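## Task

Take the white radish and the tomato out of the pan and get both completely inside the bag, between its two layers. At the end, every other item, including the white ball, must still be in the pan. The loaded part of the bag must rest on the table. No more than one corner of the bag may lie on an arm's base, no part of the bag may be inside the pan, and none of it may hang beyond the table edge by more than about a finger's width.

## Robot and tools

ROBOT. Two arms, left_arm and right_arm, each with six joints in this fixed order: waist, shoulder, elbow, wrist pitch, wrist yaw, wrist roll, then a parallel gripper. Stated joint ranges in rad: waist -2.618 to 3.054, shoulder 0.000 to 3.142, elbow 0.000 to 3.142, wrist pitch -1.571 to 1.571, wrist yaw -1.571 to 1.571, wrist roll -2.094 to 2.094. The true end of each may differ by up to 0.059 rad either way.

FRAMES. Scene frame: origin at table-top height, halfway between the nominal bases; +x points out over the table, +z up, left_arm sits on the +y side (arm names do not match image sides). Calibrated bases in the scene frame: left_arm at (-0.019, +0.343, +0.033) m, quat_wxyz (+1.000, 0, 0, -0.008); right_arm at (-0.046, -0.254, +0.023) m, quat_wxyz (+1.000, 0, 0, +0.016); both have +z up. Each arm reports its end_effector_position (m) and end_effector_quat_wxyz, plus its wrist camera pose, in its own base frame; fixed cameras and the table use the scene frame. The reported hand pose can be a few cm off, more when reaching far. Fingers point along the gripper's +z and open along its y; the reported point lies between the pads, roughly 1 cm short of the tips.

THE ROW. Every arm command is a row of 14 numbers, each in [-1, 1], always for both arms: left_arm's six joint values then its opening, then right_arm's six joint values then its opening. Joint values are offsets in joint space, scaled: 1.0 equals 2.224 rad for waist, shoulder and elbow, and 8.485 rad for the three wrist joints. They count from the Joint targets in place when the action (or move) begins, not from the previous row, so sending the same offset again moves further. Zero offsets re-command the present targets. The opening is absolute, not an offset: +1 fully open, -1 shut; values in between ask the fingers to reach that grip_measured reading. A 0 there is a real command, so to keep a gripper unchanged resend its current value (see Tool commands).

execute_actions: argument actions is a list of actions; each action is a table of up to 15 rows, one row per 1/30 s step; if fewer rows are given the last one is held for the rest of the 15 steps. An empty list just reports state. Optional cameras: names to return; omitted, null or ["all"] gives all, [] gives none, an unknown name voids the call. An action is rejected for both arms if it would take a joint more than 0.059 rad outward beyond its range; a malformed action, or a first action failing that test, rejects the whole call. Per step, a joint's target can lead its measured angle by at most 0.339 rad (first three joints) or 2.2 rad (wrist joints), and targets that would put a gripper over 200 mm from where it is get scaled back, so big offsets may need several actions.

move: target is one row or a list of up to 15 rows; every row is an offset from the same starting Joint targets, in the scaling above. speed (rad/s, 0.01 to 12.57, default 0.5) caps the fastest joint, one value or one per target. blend (rad) rounds corners between listed targets. opening_speed (at least 0.2, scale units per second) ramps the fingers; use a low value for fragile or soft items. blocking=false returns after about 0.5 s while the move continues. All joints move together; paths take at least 0.5 s and stop short if over 10 s. Moves do not avoid obstacles or the other arm. Finger values of later targets apply only on arrival there. The result adds a move: line such as done, off_target, moving, held or fault, and limits=held if steps were withheld.

wait: seconds from 0 to 10; arms hold their last command, a running move continues. stop: brakes a running move (needs braking room). zoom_image: camera (cam_head_left, cam_head_right, cam_high, cam_low, cam_left_wrist, cam_right_wrist) and region [x0, y0, x1, y1] in pixels from the top-left, at most 504 by 504, of that camera's newest image; all images are 896x504. finished_scene: scene, the current scene's number; it cannot be undone and the goal must hold without the robot.

RESULTS. Joint positions and Joint velocities list each arm's joints (rad, rad/s) then the finger pad gap (m; 0.094 fully open); velocities may read within noise. Joint targets are the base for your next offsets. Tool commands shows current gripper commands. grip_measured is the opening on the command scale; empty it reads a bit wide, on a hard part a bit narrow. Joint torques include the arm's own weight; joints 1 to 3 wrap at plus or minus 28 N m. joint sent to its limit means a joint was stopped at its real end; joint command not followed means the clearance check altered targets. MOTOR HOT warns at 75 C; OVER-TEMPERATURE FAULT at 90 C folds that arm for good.

AVOID. Dropping items, releasing moving items, slamming or pushing hard, anything leaving the table, any contact between the arms, or a gripper closing on the other arm's fingers. Avoid long holding at full stretch or pressing toward unreachable poses, which heats motors. If an arm is stuck pressing, command its targets back past its measured positions. To release, command an opening well above grip_measured. Loose items may occasionally get nudged; check the cameras before finishing.

Each tool is called by a JSON object that holds its "api" and its "payload".

## Session

{"api": "execute_actions", "payload": {"actions": []}}

Scene clock: 0.00 s.
left_arm: end_effector_position=(+0.4004, -0.0007, +0.0974) grip_measured=+1.000 end_effector_quat_wxyz=(+0.587, -0.029, +0.806, +0.069) | right_arm: end_effector_position=(+0.3897, -0.0329, +0.0731) grip_measured=+1.000 end_effector_quat_wxyz=(+0.525, +0.060, +0.848, -0.037)
Joint positions: left_arm=[-0.108 1.582 0.391 0.875 -0.249 0.001 0.094] | right_arm=[-0.048 1.537 0.415 0.659 0.083 0.041 0.094]
Joint velocities: within noise
Joint torques (N m): no reading
Heat: left arm: 25 °C; right arm: 28 °C.
Joint targets: left_arm=[-0.108 1.579 0.395 0.869 -0.249 0.001] | right_arm=[-0.048 1.527 0.425 0.672 0.084 0.041]
Tool commands: left_gripper/opening=+1.0 right_gripper/opening=+1.0

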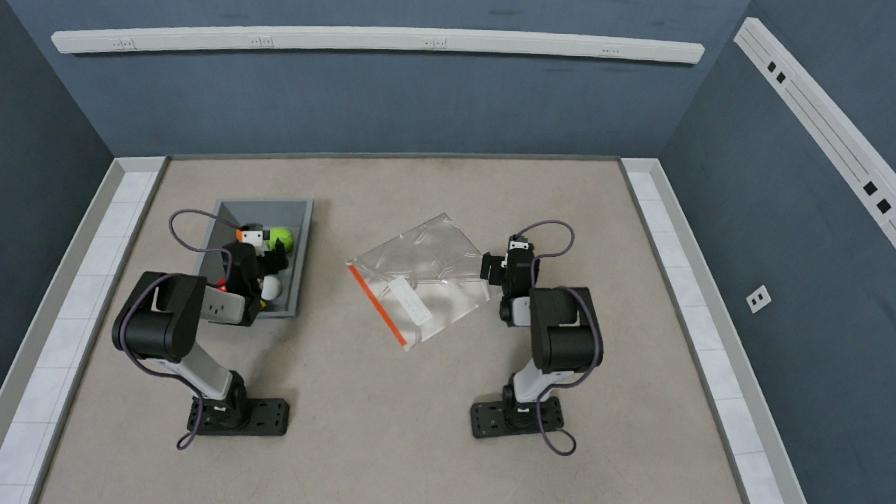

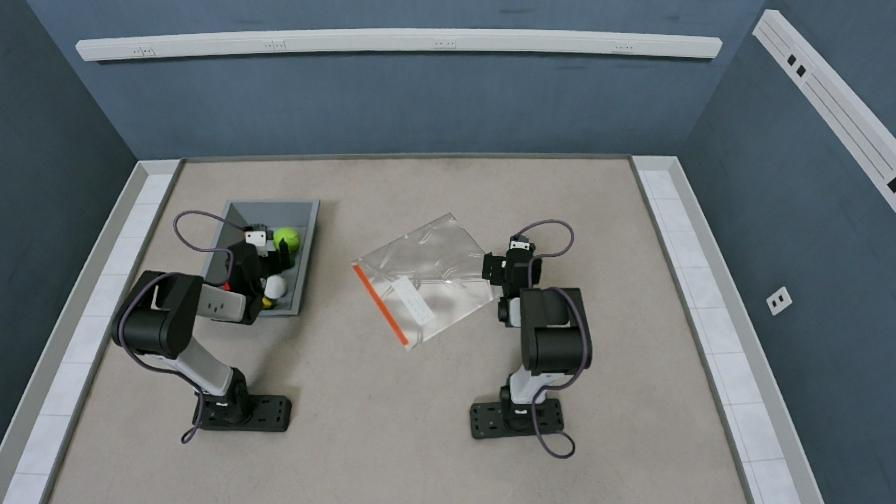

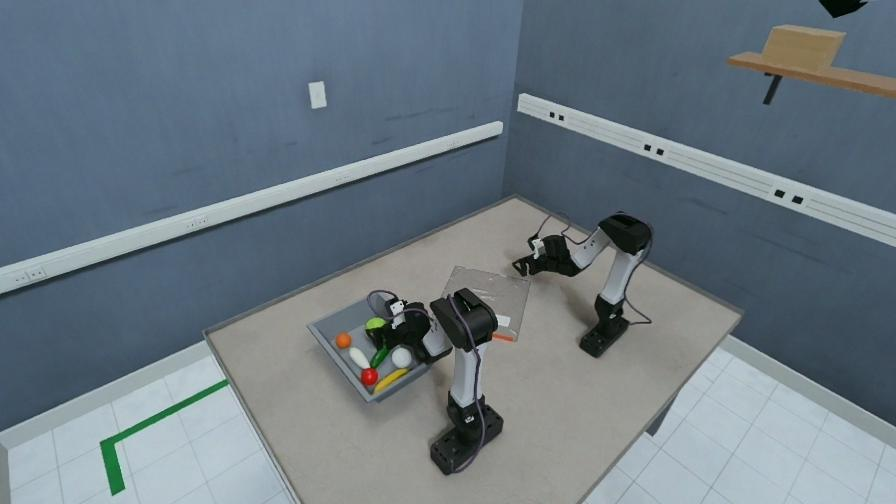

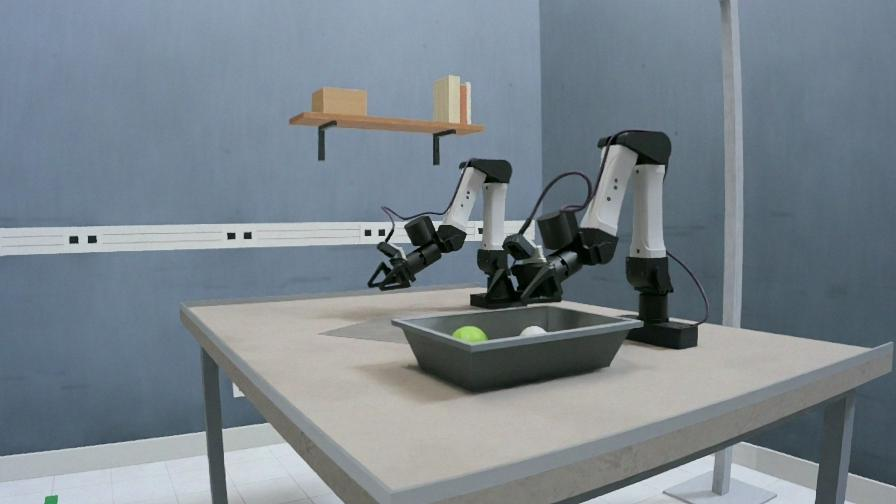

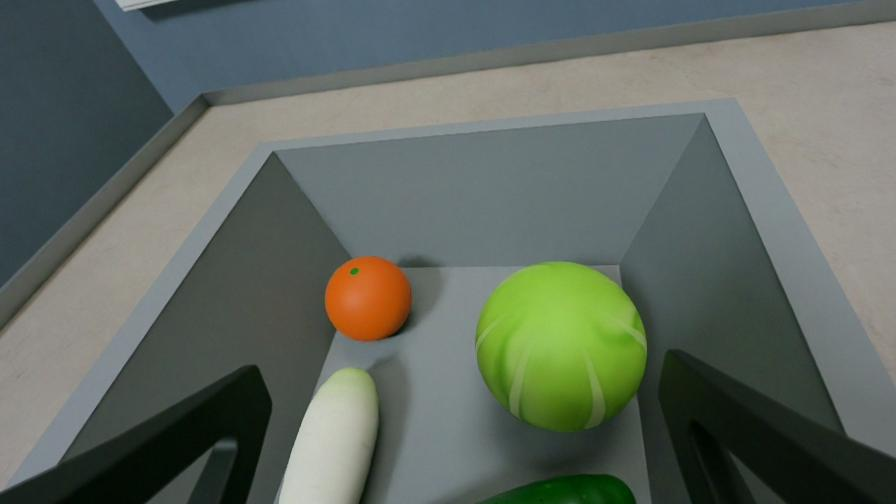

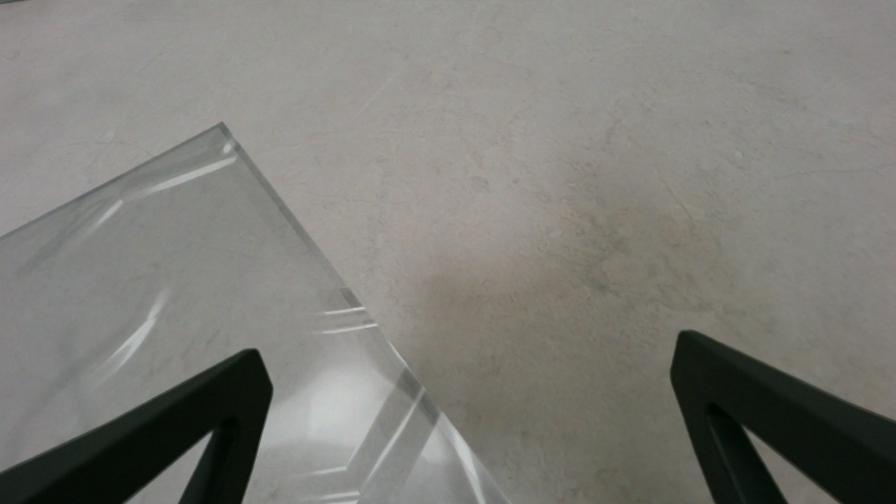

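{"api": "zoom_image", "payload": {"camera": "cam_head_left", "region": [330, 200, 510, 360]}}

{"api": "zoom_image", "payload": {"camera": "cam_high", "region": [300, 250, 560, 410]}}

{"api": "zoom_image", "payload": {"camera": "cam_low", "region": [300, 250, 560, 410]}}

Scaled by 2.800 from the camera's 896x504 image, which has a finer 1280x720 frame.

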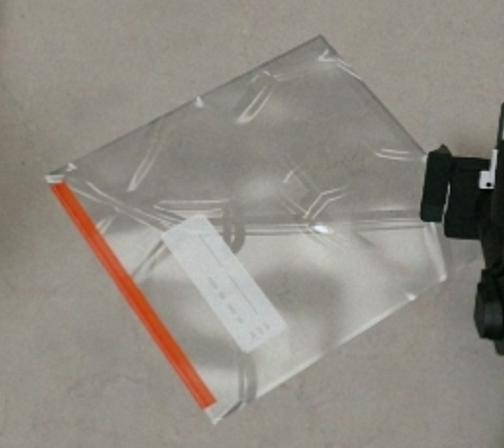

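Scaled by 1.938 from the camera's 896x504 image, which has a finer 1280x720 frame.

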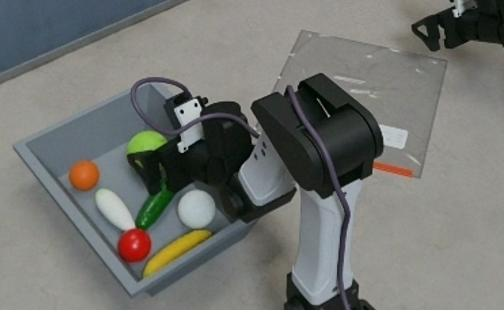

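Scaled by 1.938 from the camera's 896x504 image, which has a finer 1280x720 frame.

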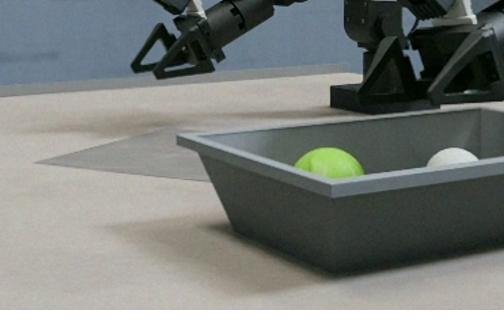

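{"api": "zoom_image", "payload": {"camera": "cam_head_left", "region": [450, 200, 630, 300]}}

{"api": "zoom_image", "payload": {"camera": "cam_head_left", "region": [180, 190, 360, 330]}}

Scaled by 2.800 from the camera's 896x504 image, which has a finer 1280x720 frame.

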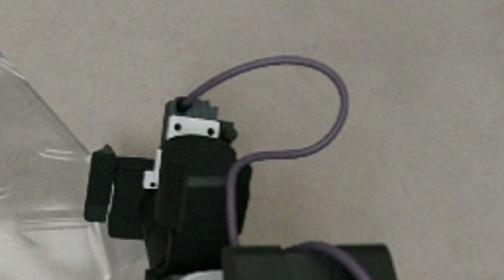

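Scaled by 2.800 from the camera's 896x504 image, which has a finer 1280x720 frame.

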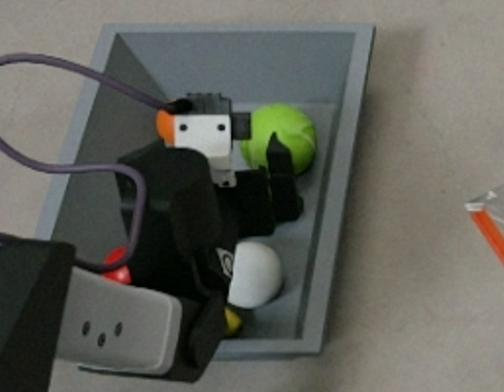

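{"api": "move", "payload": {"target": [0.071,-0.2603,0.272,-0.2085,0.0293,0,1,0.404,0.141,0.581,-0.206,-0.0099,-0.0048,1], "speed": 0.8}}

Scene clock: 6.17 s.
left_arm: end_effector_position=(+0.2755, +0.0147, +0.1965) grip_measured=+1.000 end_effector_quat_wxyz=(+0.325, -0.023, +0.945, +0.015) | right_arm: end_effector_position=(+0.2805, +0.3182, +0.1651) grip_measured=+1.000 end_effector_quat_wxyz=(+0.164, -0.403, +0.898, +0.071)
Joint positions: left_arm=[0.043 1.004 0.98 -0.884 -0.016 0.001 0.094] | right_arm=[0.851 1.826 1.69 -1.074 0.007 0.007 0.094]
Joint velocities: within noise
Joint torques (N m): left_arm=[0.75 -2.5 9.94 1.62 0.15 -0.05] | right_arm=[0.09 -7.46 9.22 0.9 -0.09 -0.03]
Heat: left arm: 27 °C; right arm: 28 °C.
Joint targets: left_arm=[0.050 1.000 1.000 -0.900 0.000 0.001] | right_arm=[0.851 1.841 1.717 -1.076 0.000 0.000]
move: done

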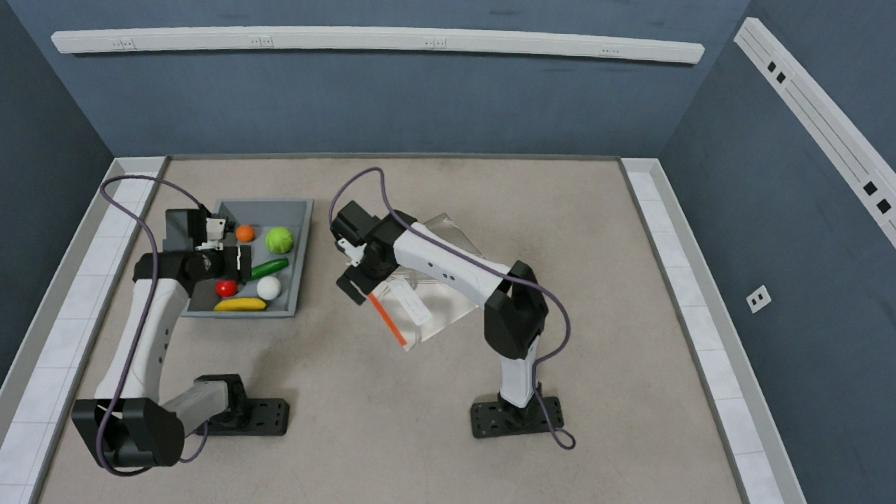

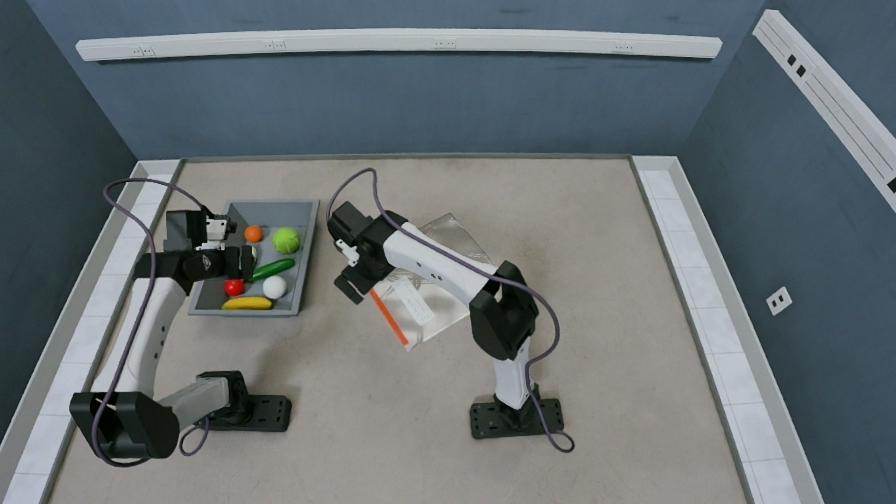

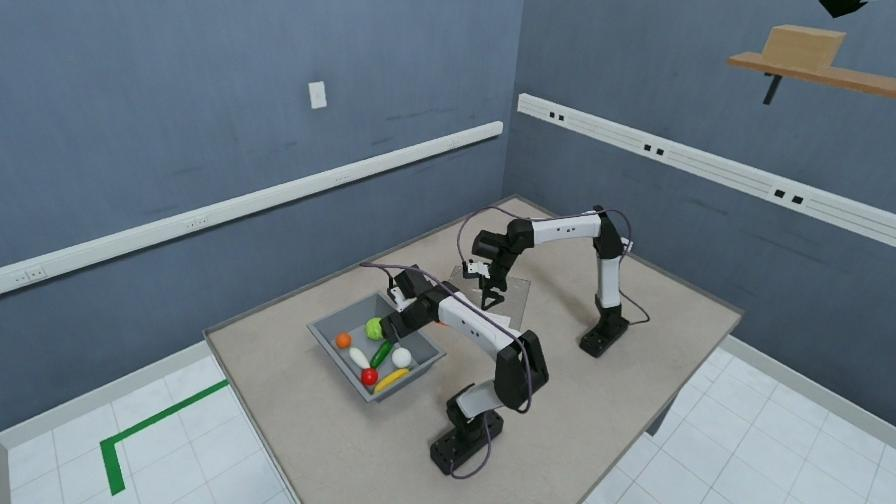

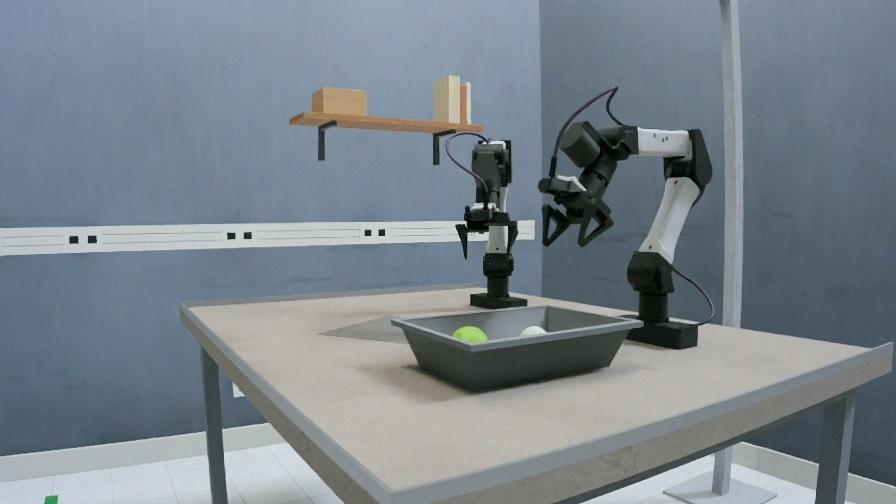

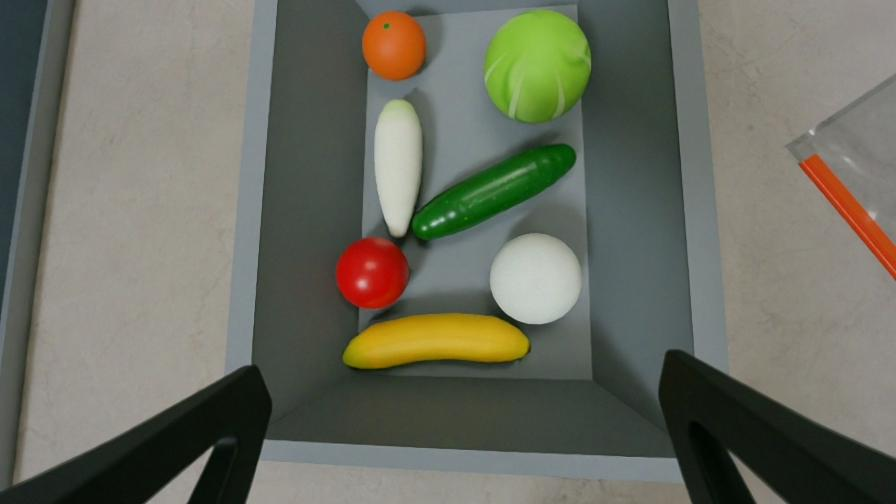

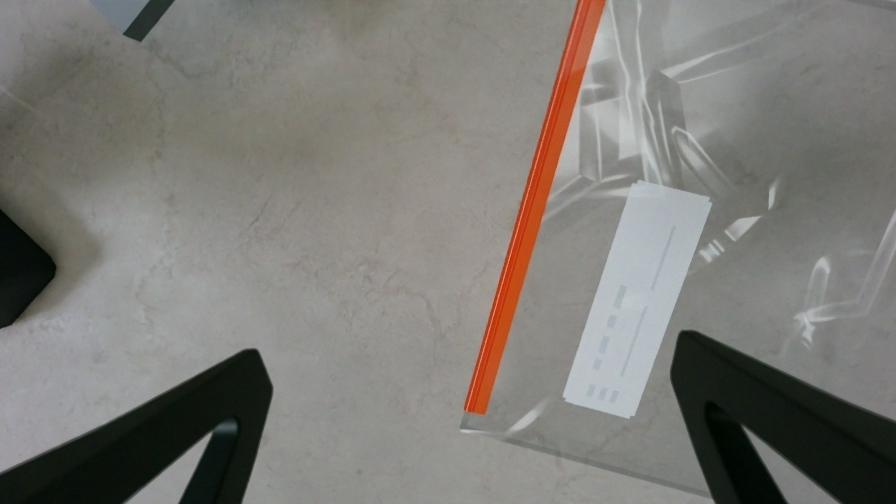

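{"api": "zoom_image", "payload": {"camera": "cam_right_wrist", "region": [420, 240, 780, 500]}}

{"api": "zoom_image", "payload": {"camera": "cam_right_wrist", "region": [490, 0, 896, 260]}}

{"api": "zoom_image", "payload": {"camera": "cam_left_wrist", "region": [750, 50, 896, 300]}}

Scaled by 1.400 from the camera's 896x504 image, which has a finer 1280x720 frame.

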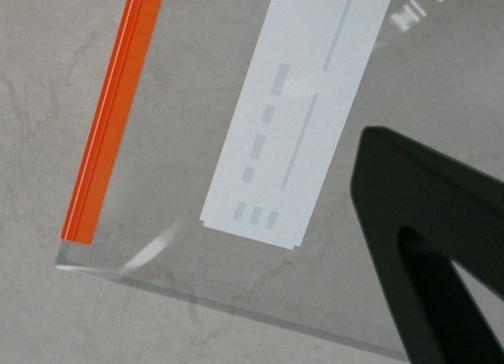

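Scaled by 1.241 from the camera's 896x504 image, which has a finer 1280x720 frame.

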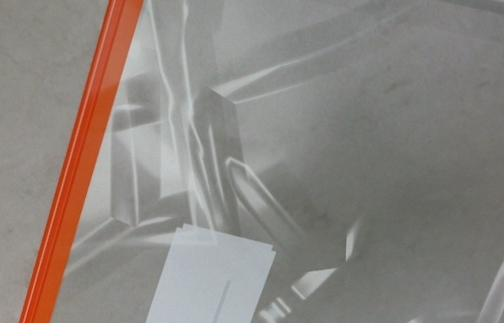

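Scaled by 2.016 from the camera's 896x504 image, which has a finer 1280x720 frame.

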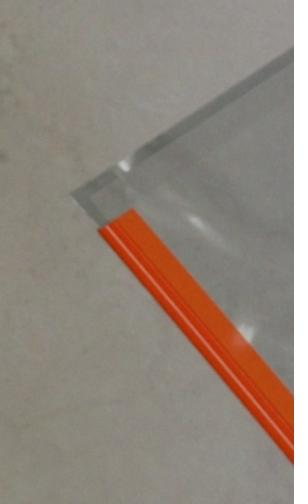

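{"api": "move", "payload": {"target": [0,0,0,0,0,0,1,-0.0486,0.2707,0.318,-0.0476,0,0.165,1], "speed": 0.8}}

Scene clock: 13.43 s.
left_arm: end_effector_position=(+0.2753, +0.0146, +0.1963) grip_measured=+1.000 end_effector_quat_wxyz=(+0.324, -0.023, +0.946, +0.015) | right_arm: end_effector_position=(+0.3551, +0.3273, +0.0939) grip_measured=+1.000 end_effector_quat_wxyz=(+0.019, +0.317, +0.948, +0.028)
Joint positions: left_arm=[0.043 1.004 0.98 -0.886 -0.016 0.001 0.094] | right_arm=[0.747 2.427 2.398 -1.473 0.007 1.392 0.094]
Joint velocities: within noise
Joint torques (N m): left_arm=[0.72 -2.48 9.95 1.63 0.15 -0.07] | right_arm=[-0.38 -11.17 8.5 0.25 -0.04 0.15]
Heat: left arm: 28 °C; right arm: 30 °C.
Joint targets: left_arm=[0.050 1.000 1.000 -0.900 0.000 0.001] | right_arm=[0.743 2.443 2.425 -1.479 0.000 1.400]
move: done

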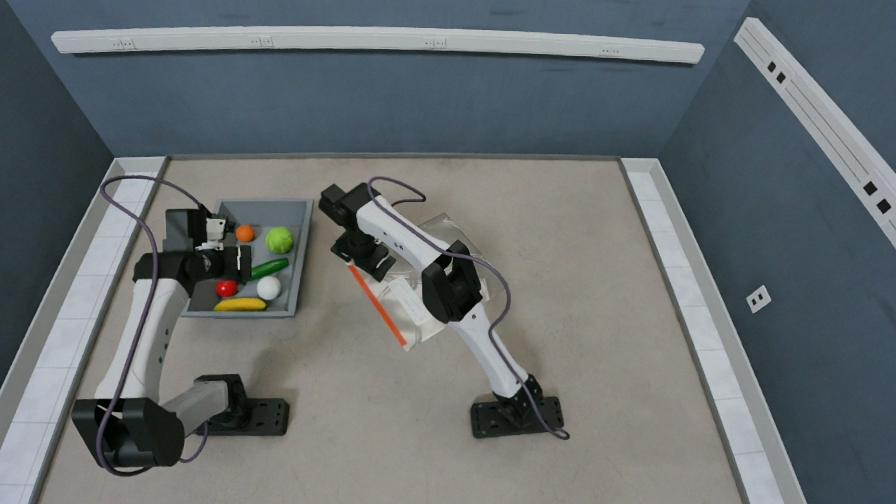

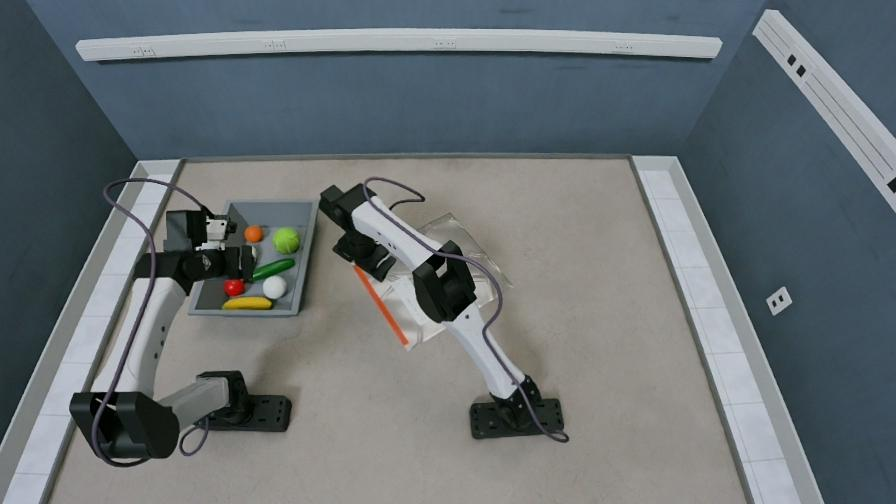

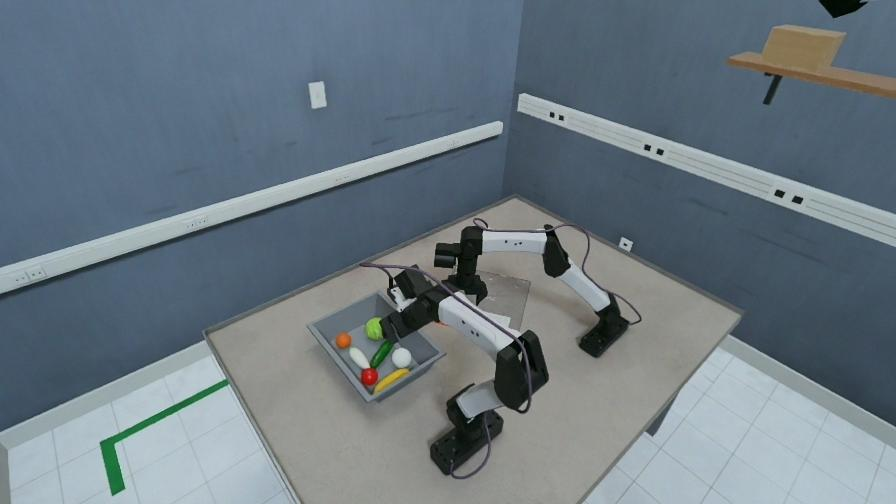

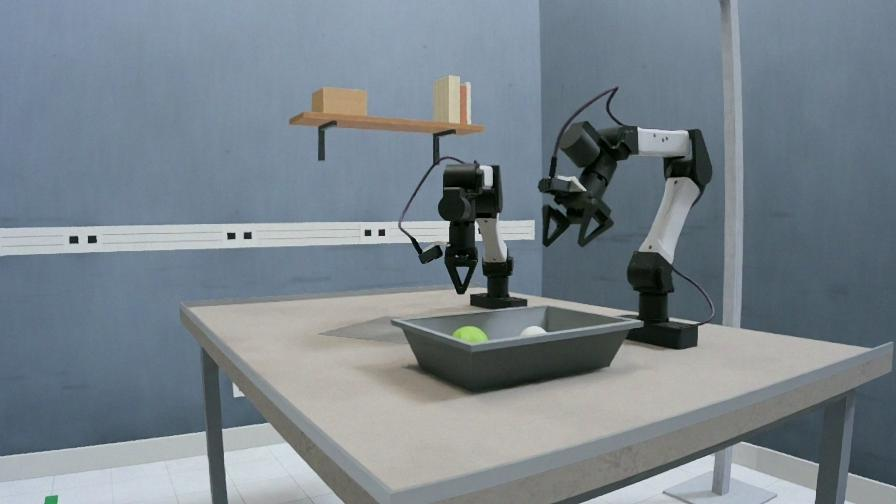

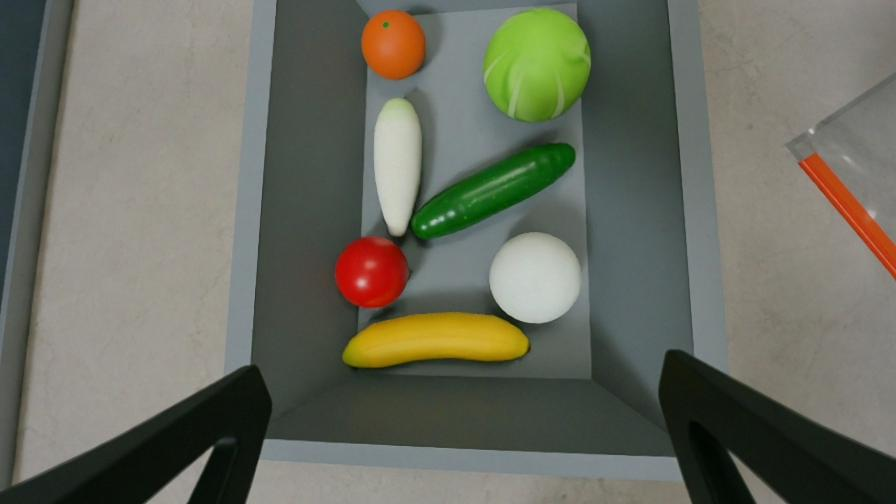

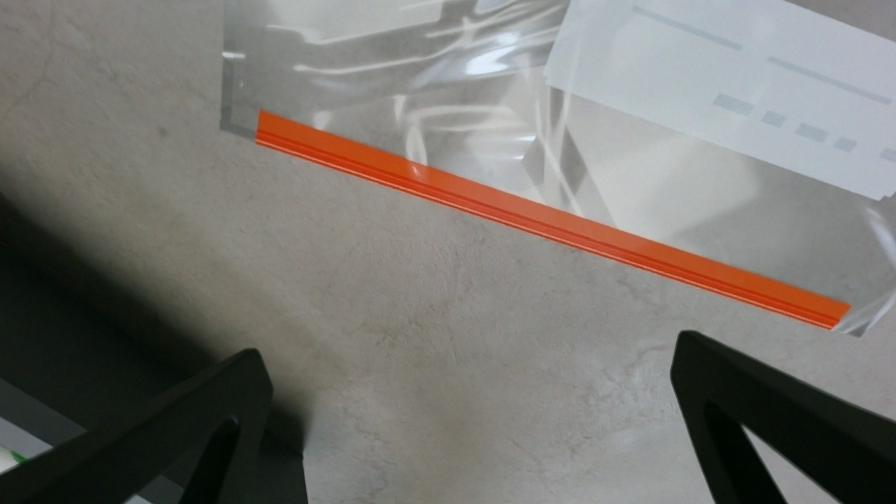

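{"api": "move", "payload": {"target": [0,0,0,0,0,0,1,-0.0112,-0.0607,-0.2001,0.0323,0,0.0377,1], "cameras": ["cam_right_wrist","cam_head_left"]}}

Scene clock: 16.13 s.
left_arm: end_effector_position=(+0.2753, +0.0146, +0.1963) grip_measured=+1.000 end_effector_quat_wxyz=(+0.324, -0.023, +0.946, +0.014) | right_arm: end_effector_position=(+0.3393, +0.2978, +0.0144) grip_measured=+1.000 end_effector_quat_wxyz=(-0.002, +0.475, +0.880, -0.016)
Joint positions: left_arm=[0.043 1.004 0.98 -0.886 -0.015 0.001 0.094] | right_arm=[0.723 2.372 1.984 -1.214 0.007 1.712 0.094]
Joint velocities: within noise
Joint torques (N m): left_arm=[0.7 -2.5 9.98 1.63 0.14 -0.05] | right_arm=[-0.49 -17.68 5.42 0.22 -0.04 0.11]
Heat: left arm: 28 °C; right arm: 33 °C.
Joint targets: left_arm=[0.050 1.000 1.000 -0.900 0.000 0.001] | right_arm=[0.718 2.308 1.980 -1.205 0.000 1.720]
move: off_target (right_arm); right_arm: the shoulder is farthest, 0.064 rad from its target
Images, in order (width x height): cam_head_left 896x504, cam_right_wrist 896x504.

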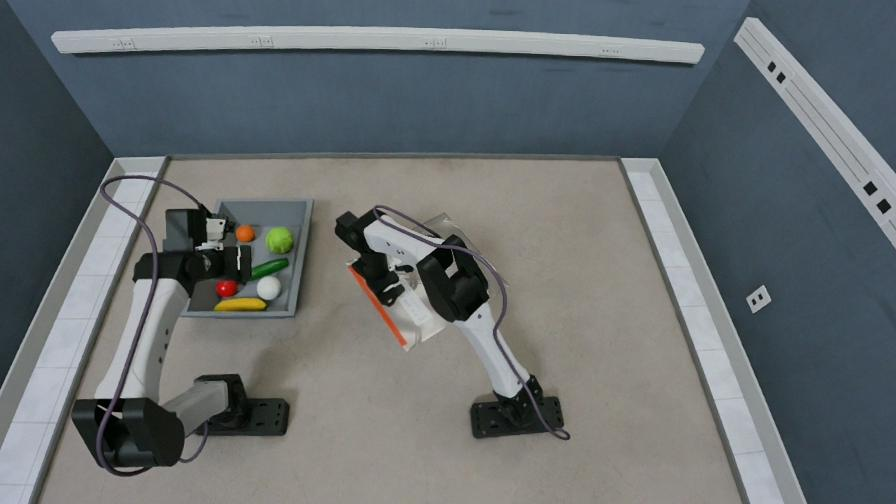

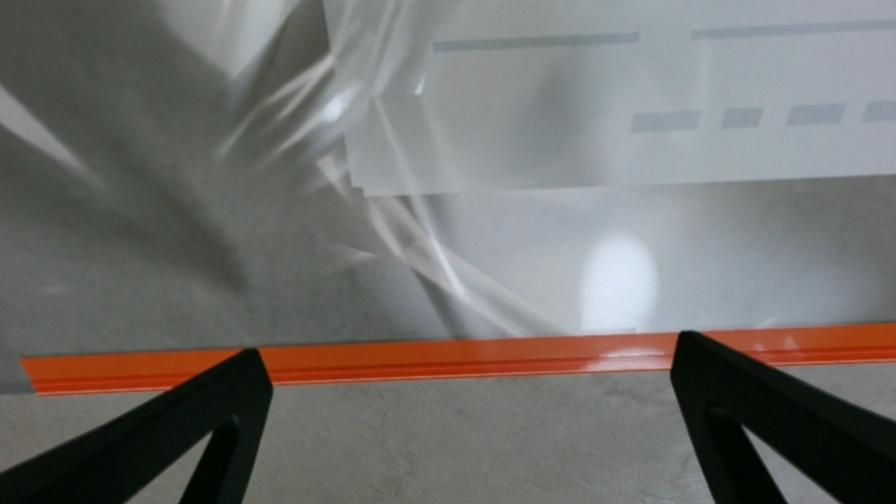

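{"api": "execute_actions", "payload": {"actions": [], "cameras": ["cam_low","cam_high"]}}

{"api": "zoom_image", "payload": {"camera": "cam_low", "region": [380, 200, 560, 340]}}

{"api": "zoom_image", "payload": {"camera": "cam_high", "region": [400, 200, 580, 340]}}

Scene clock: 16.83 s.
left_arm: end_effector_position=(+0.2753, +0.0146, +0.1963) grip_measured=+1.000 end_effector_quat_wxyz=(+0.324, -0.023, +0.946, +0.014) | right_arm: end_effector_position=(+0.3393, +0.2979, +0.0144) grip_measured=+1.000 end_effector_quat_wxyz=(-0.002, +0.475, +0.880, -0.016)
Joint positions: left_arm=[0.043 1.004 0.98 -0.886 -0.015 0.001 0.094] | right_arm=[0.723 2.372 1.984 -1.214 0.007 1.713 0.094]
Joint velocities: within noise
Joint torques (N m): left_arm=[0.73 -2.47 9.96 1.63 0.14 -0.06] | right_arm=[-0.49 -17.69 5.41 0.22 -0.04 0.13]
Heat: left arm: 28 °C; right arm: 33 °C.
Joint targets: left_arm=[0.050 1.000 1.000 -0.900 0.000 0.001] | right_arm=[0.718 2.308 1.980 -1.206 0.000 1.720]
Tool commands: left_gripper/opening=+1.0 right_gripper/opening=+1.0
Images, in order (width x height): cam_high 896x504, cam_low 896x504.

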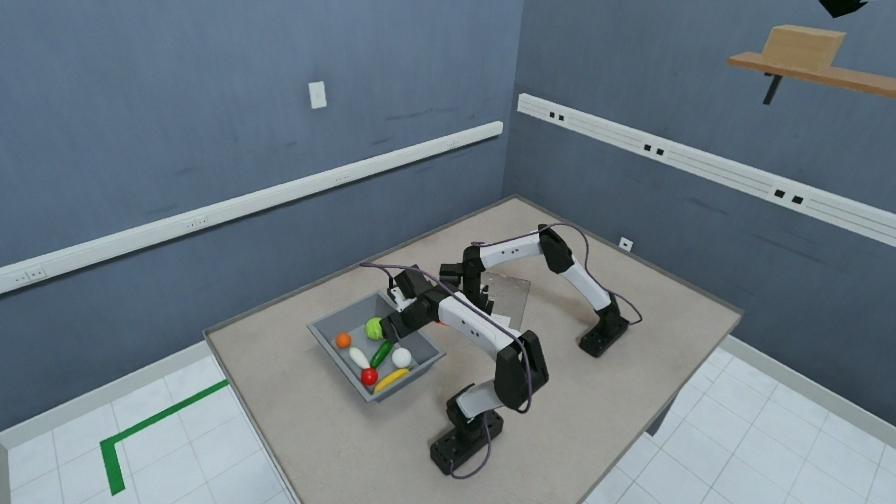

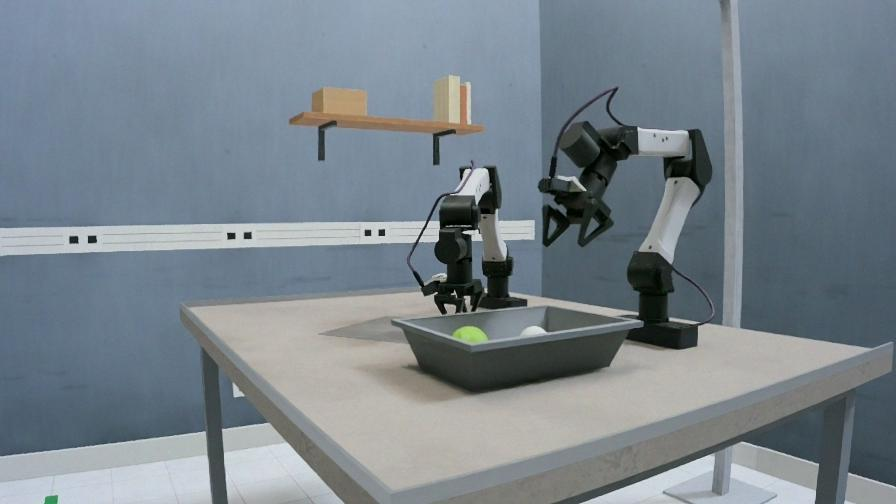

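Scaled by 2.800 from the camera's 896x504 image, which has a finer 1280x720 frame.

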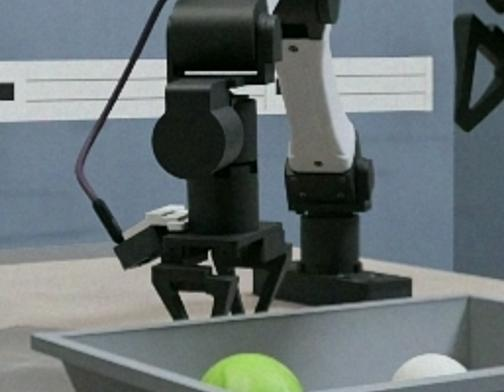

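Scaled by 2.800 from the camera's 896x504 image, which has a finer 1280x720 frame.

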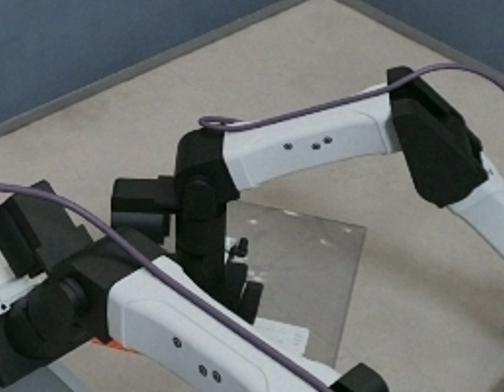

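{"api": "move", "payload": {"target": [0,0,0,0,0,0,1,0.0067,-0.0531,-0.0656,0.0047,0,0,-0.04], "cameras": ["cam_right_wrist","cam_low"]}}

Scene clock: 18.47 s.
left_arm: end_effector_position=(+0.2753, +0.0146, +0.1963) grip_measured=+1.000 end_effector_quat_wxyz=(+0.324, -0.023, +0.946, +0.014) | right_arm: end_effector_position=(+0.3232, +0.2854, +0.0333) grip_measured=-0.039 end_effector_quat_wxyz=(+0.002, +0.474, +0.881, -0.005)
Joint positions: left_arm=[0.043 1.004 0.98 -0.886 -0.015 0.001 0.094] | right_arm=[0.726 2.242 1.839 -1.175 0.007 1.713 0.045]
Joint velocities: within noise
Joint torques (N m): left_arm=[0.73 -2.5 10 1.62 0.15 -0.03] | right_arm=[0.72 -15.84 5.41 0.26 -0.04 0.12]
Heat: left arm: 29 °C; right arm: 35 °C.
Joint targets: left_arm=[0.050 1.000 1.000 -0.900 0.000 0.001] | right_arm=[0.733 2.190 1.834 -1.166 0.000 1.720]
move: off_target (right_arm); right_arm: the shoulder is farthest, 0.052 rad from its target
Images, in order (width x height): cam_low 896x504, cam_right_wrist 896x504.

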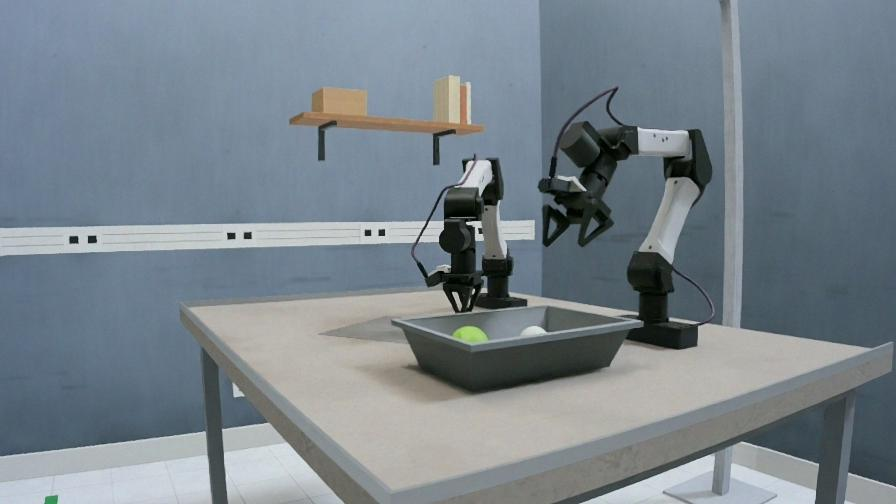

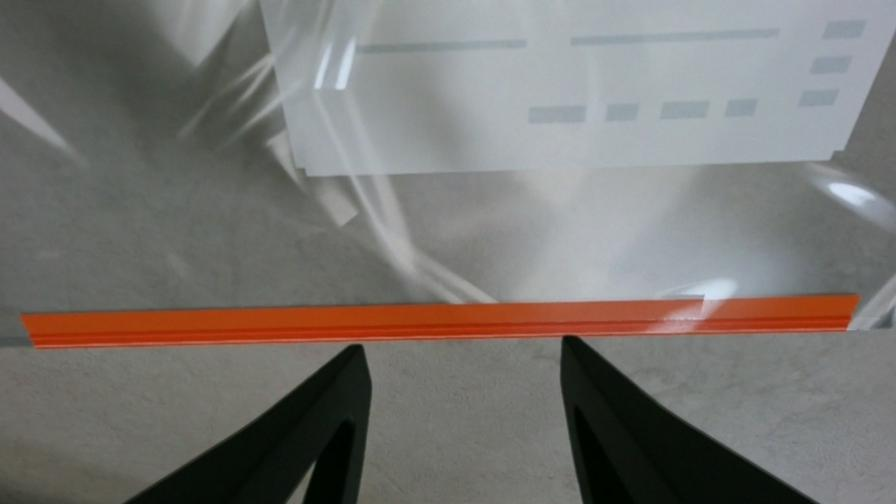

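{"api": "move", "payload": {"target": [0,0,0,0,0,0,1,0.0067,0,-0.0481,0.0123,0,0,-0.04], "cameras": ["cam_right_wrist"]}}

Scene clock: 20.40 s.
left_arm: end_effector_position=(+0.2753, +0.0146, +0.1963) grip_measured=+1.000 end_effector_quat_wxyz=(+0.324, -0.023, +0.946, +0.014) | right_arm: end_effector_position=(+0.3134, +0.2863, +0.0068) grip_measured=-0.039 end_effector_quat_wxyz=(+0.001, +0.467, +0.884, -0.006)
Joint positions: left_arm=[0.043 1.004 0.98 -0.886 -0.015 0.001 0.094] | right_arm=[0.743 2.242 1.731 -1.071 0.007 1.714 0.045]
Joint velocities: within noise
Joint torques (N m): left_arm=[0.75 -2.5 9.96 1.62 0.14 -0.06] | right_arm=[0.49 -15.72 5.41 0.26 -0.04 0.12]
Heat: left arm: 29 °C; right arm: 37 °C.
Joint targets: left_arm=[0.050 1.000 1.000 -0.900 0.000 0.001] | right_arm=[0.748 2.190 1.727 -1.061 0.000 1.720]
move: off_target (right_arm); right_arm: the shoulder is farthest, 0.052 rad from its target
Images, in order (width x height): cam_right_wrist 896x504.

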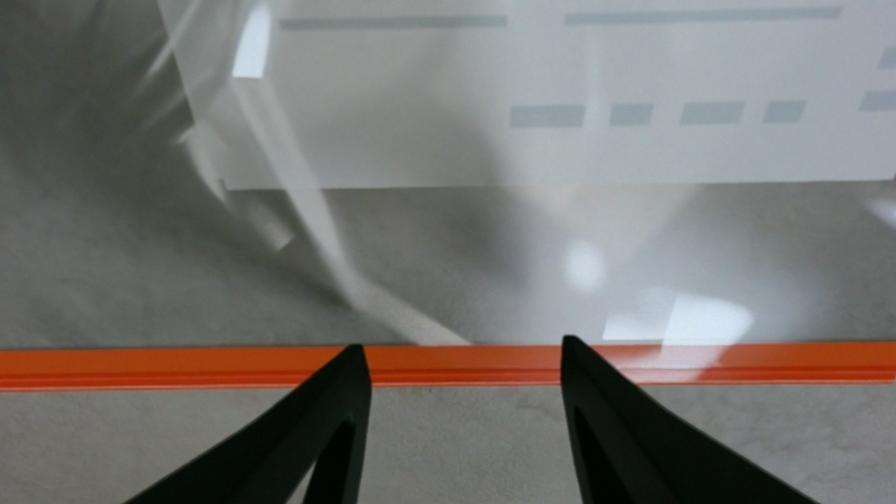

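{"api": "move", "payload": {"target": [0,0,0,0,0,0,1,0,0,-0.0108,0.0028,0,0,-0.04], "speed": 0.1, "cameras": ["cam_right_wrist"]}}

Scene clock: 21.67 s.
left_arm: end_effector_position=(+0.2753, +0.0146, +0.1963) grip_measured=+1.000 end_effector_quat_wxyz=(+0.324, -0.023, +0.946, +0.014) | right_arm: end_effector_position=(+0.3123, +0.2852, +0.0011) grip_measured=-0.039 end_effector_quat_wxyz=(+0.001, +0.467, +0.884, -0.006)
Joint positions: left_arm=[0.043 1.004 0.98 -0.886 -0.015 0.001 0.094] | right_arm=[0.743 2.242 1.707 -1.047 0.007 1.714 0.045]
Joint velocities: within noise
Joint torques (N m): left_arm=[0.75 -2.5 9.96 1.63 0.14 -0.05] | right_arm=[0.5 -15.68 5.29 0.28 -0.04 0.12]
Heat: left arm: 29 °C; right arm: 38 °C.
Joint targets: left_arm=[0.050 1.000 1.000 -0.900 0.000 0.001] | right_arm=[0.748 2.190 1.703 -1.038 0.000 1.720]
move: off_target (right_arm); right_arm: the shoulder is farthest, 0.052 rad from its target
Images, in order (width x height): cam_right_wrist 896x504.

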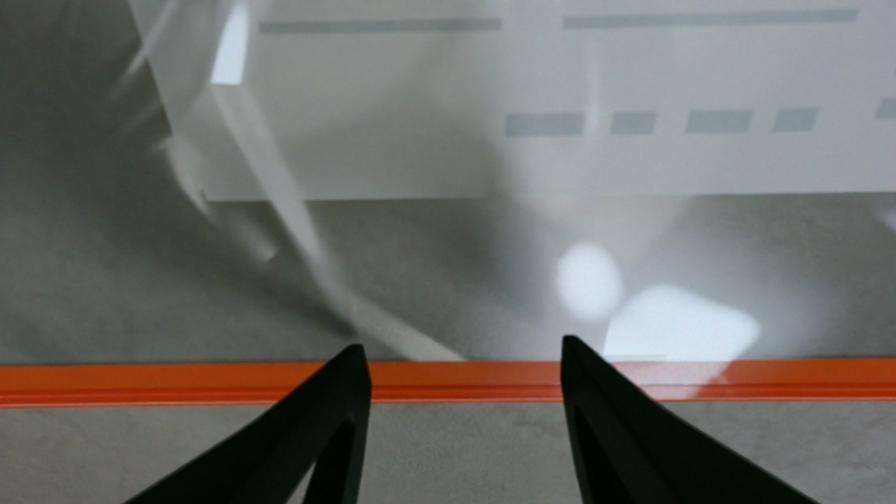

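{"api": "move", "payload": {"target": [0,0,0,0,0,0,1,0,0,-0.009,0.0024,0,0,-0.04], "speed": 0.1, "cameras": ["cam_right_wrist"]}}

Scene clock: 22.67 s.
left_arm: end_effector_position=(+0.2753, +0.0146, +0.1963) grip_measured=+1.000 end_effector_quat_wxyz=(+0.324, -0.023, +0.946, +0.014) | right_arm: end_effector_position=(+0.3112, +0.2843, -0.0037) grip_measured=-0.039 end_effector_quat_wxyz=(+0.001, +0.467, +0.884, -0.006)
Joint positions: left_arm=[0.043 1.004 0.98 -0.886 -0.015 0.001 0.094] | right_arm=[0.743 2.242 1.688 -1.027 0.007 1.714 0.045]
Joint velocities: within noise
Joint torques (N m): left_arm=[0.75 -2.47 9.96 1.63 0.15 -0.05] | right_arm=[0.5 -15.65 5.24 0.29 -0.04 0.12]
Heat: left arm: 29 °C; right arm: 39 °C.
Joint targets: left_arm=[0.050 1.000 1.000 -0.900 0.000 0.001] | right_arm=[0.748 2.190 1.683 -1.017 0.000 1.720]
move: off_target (right_arm); right_arm: the shoulder is farthest, 0.052 rad from its target
Images, in order (width x height): cam_right_wrist 896x504.

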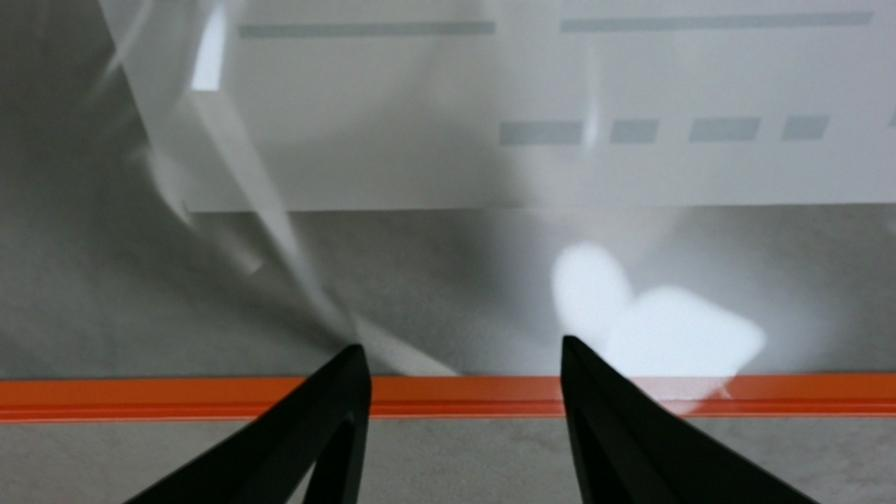

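{"api": "zoom_image", "payload": {"camera": "cam_right_wrist", "region": [300, 300, 640, 490]}}

{"api": "zoom_image", "payload": {"camera": "cam_low", "region": [400, 240, 520, 340]}}

Scaled by 1.482 from the camera's 896x504 image, which has a finer 1280x720 frame.

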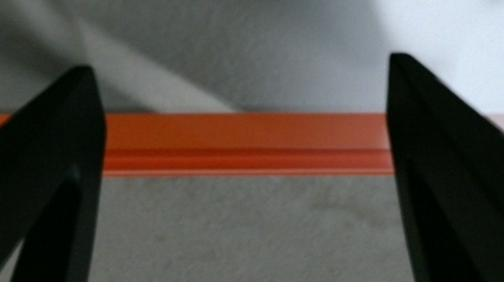

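This scene's latest camera images include none from cam_low. They are from: cam_right_wrist. cam_low's image comes with the result of a call that names it in "cameras".


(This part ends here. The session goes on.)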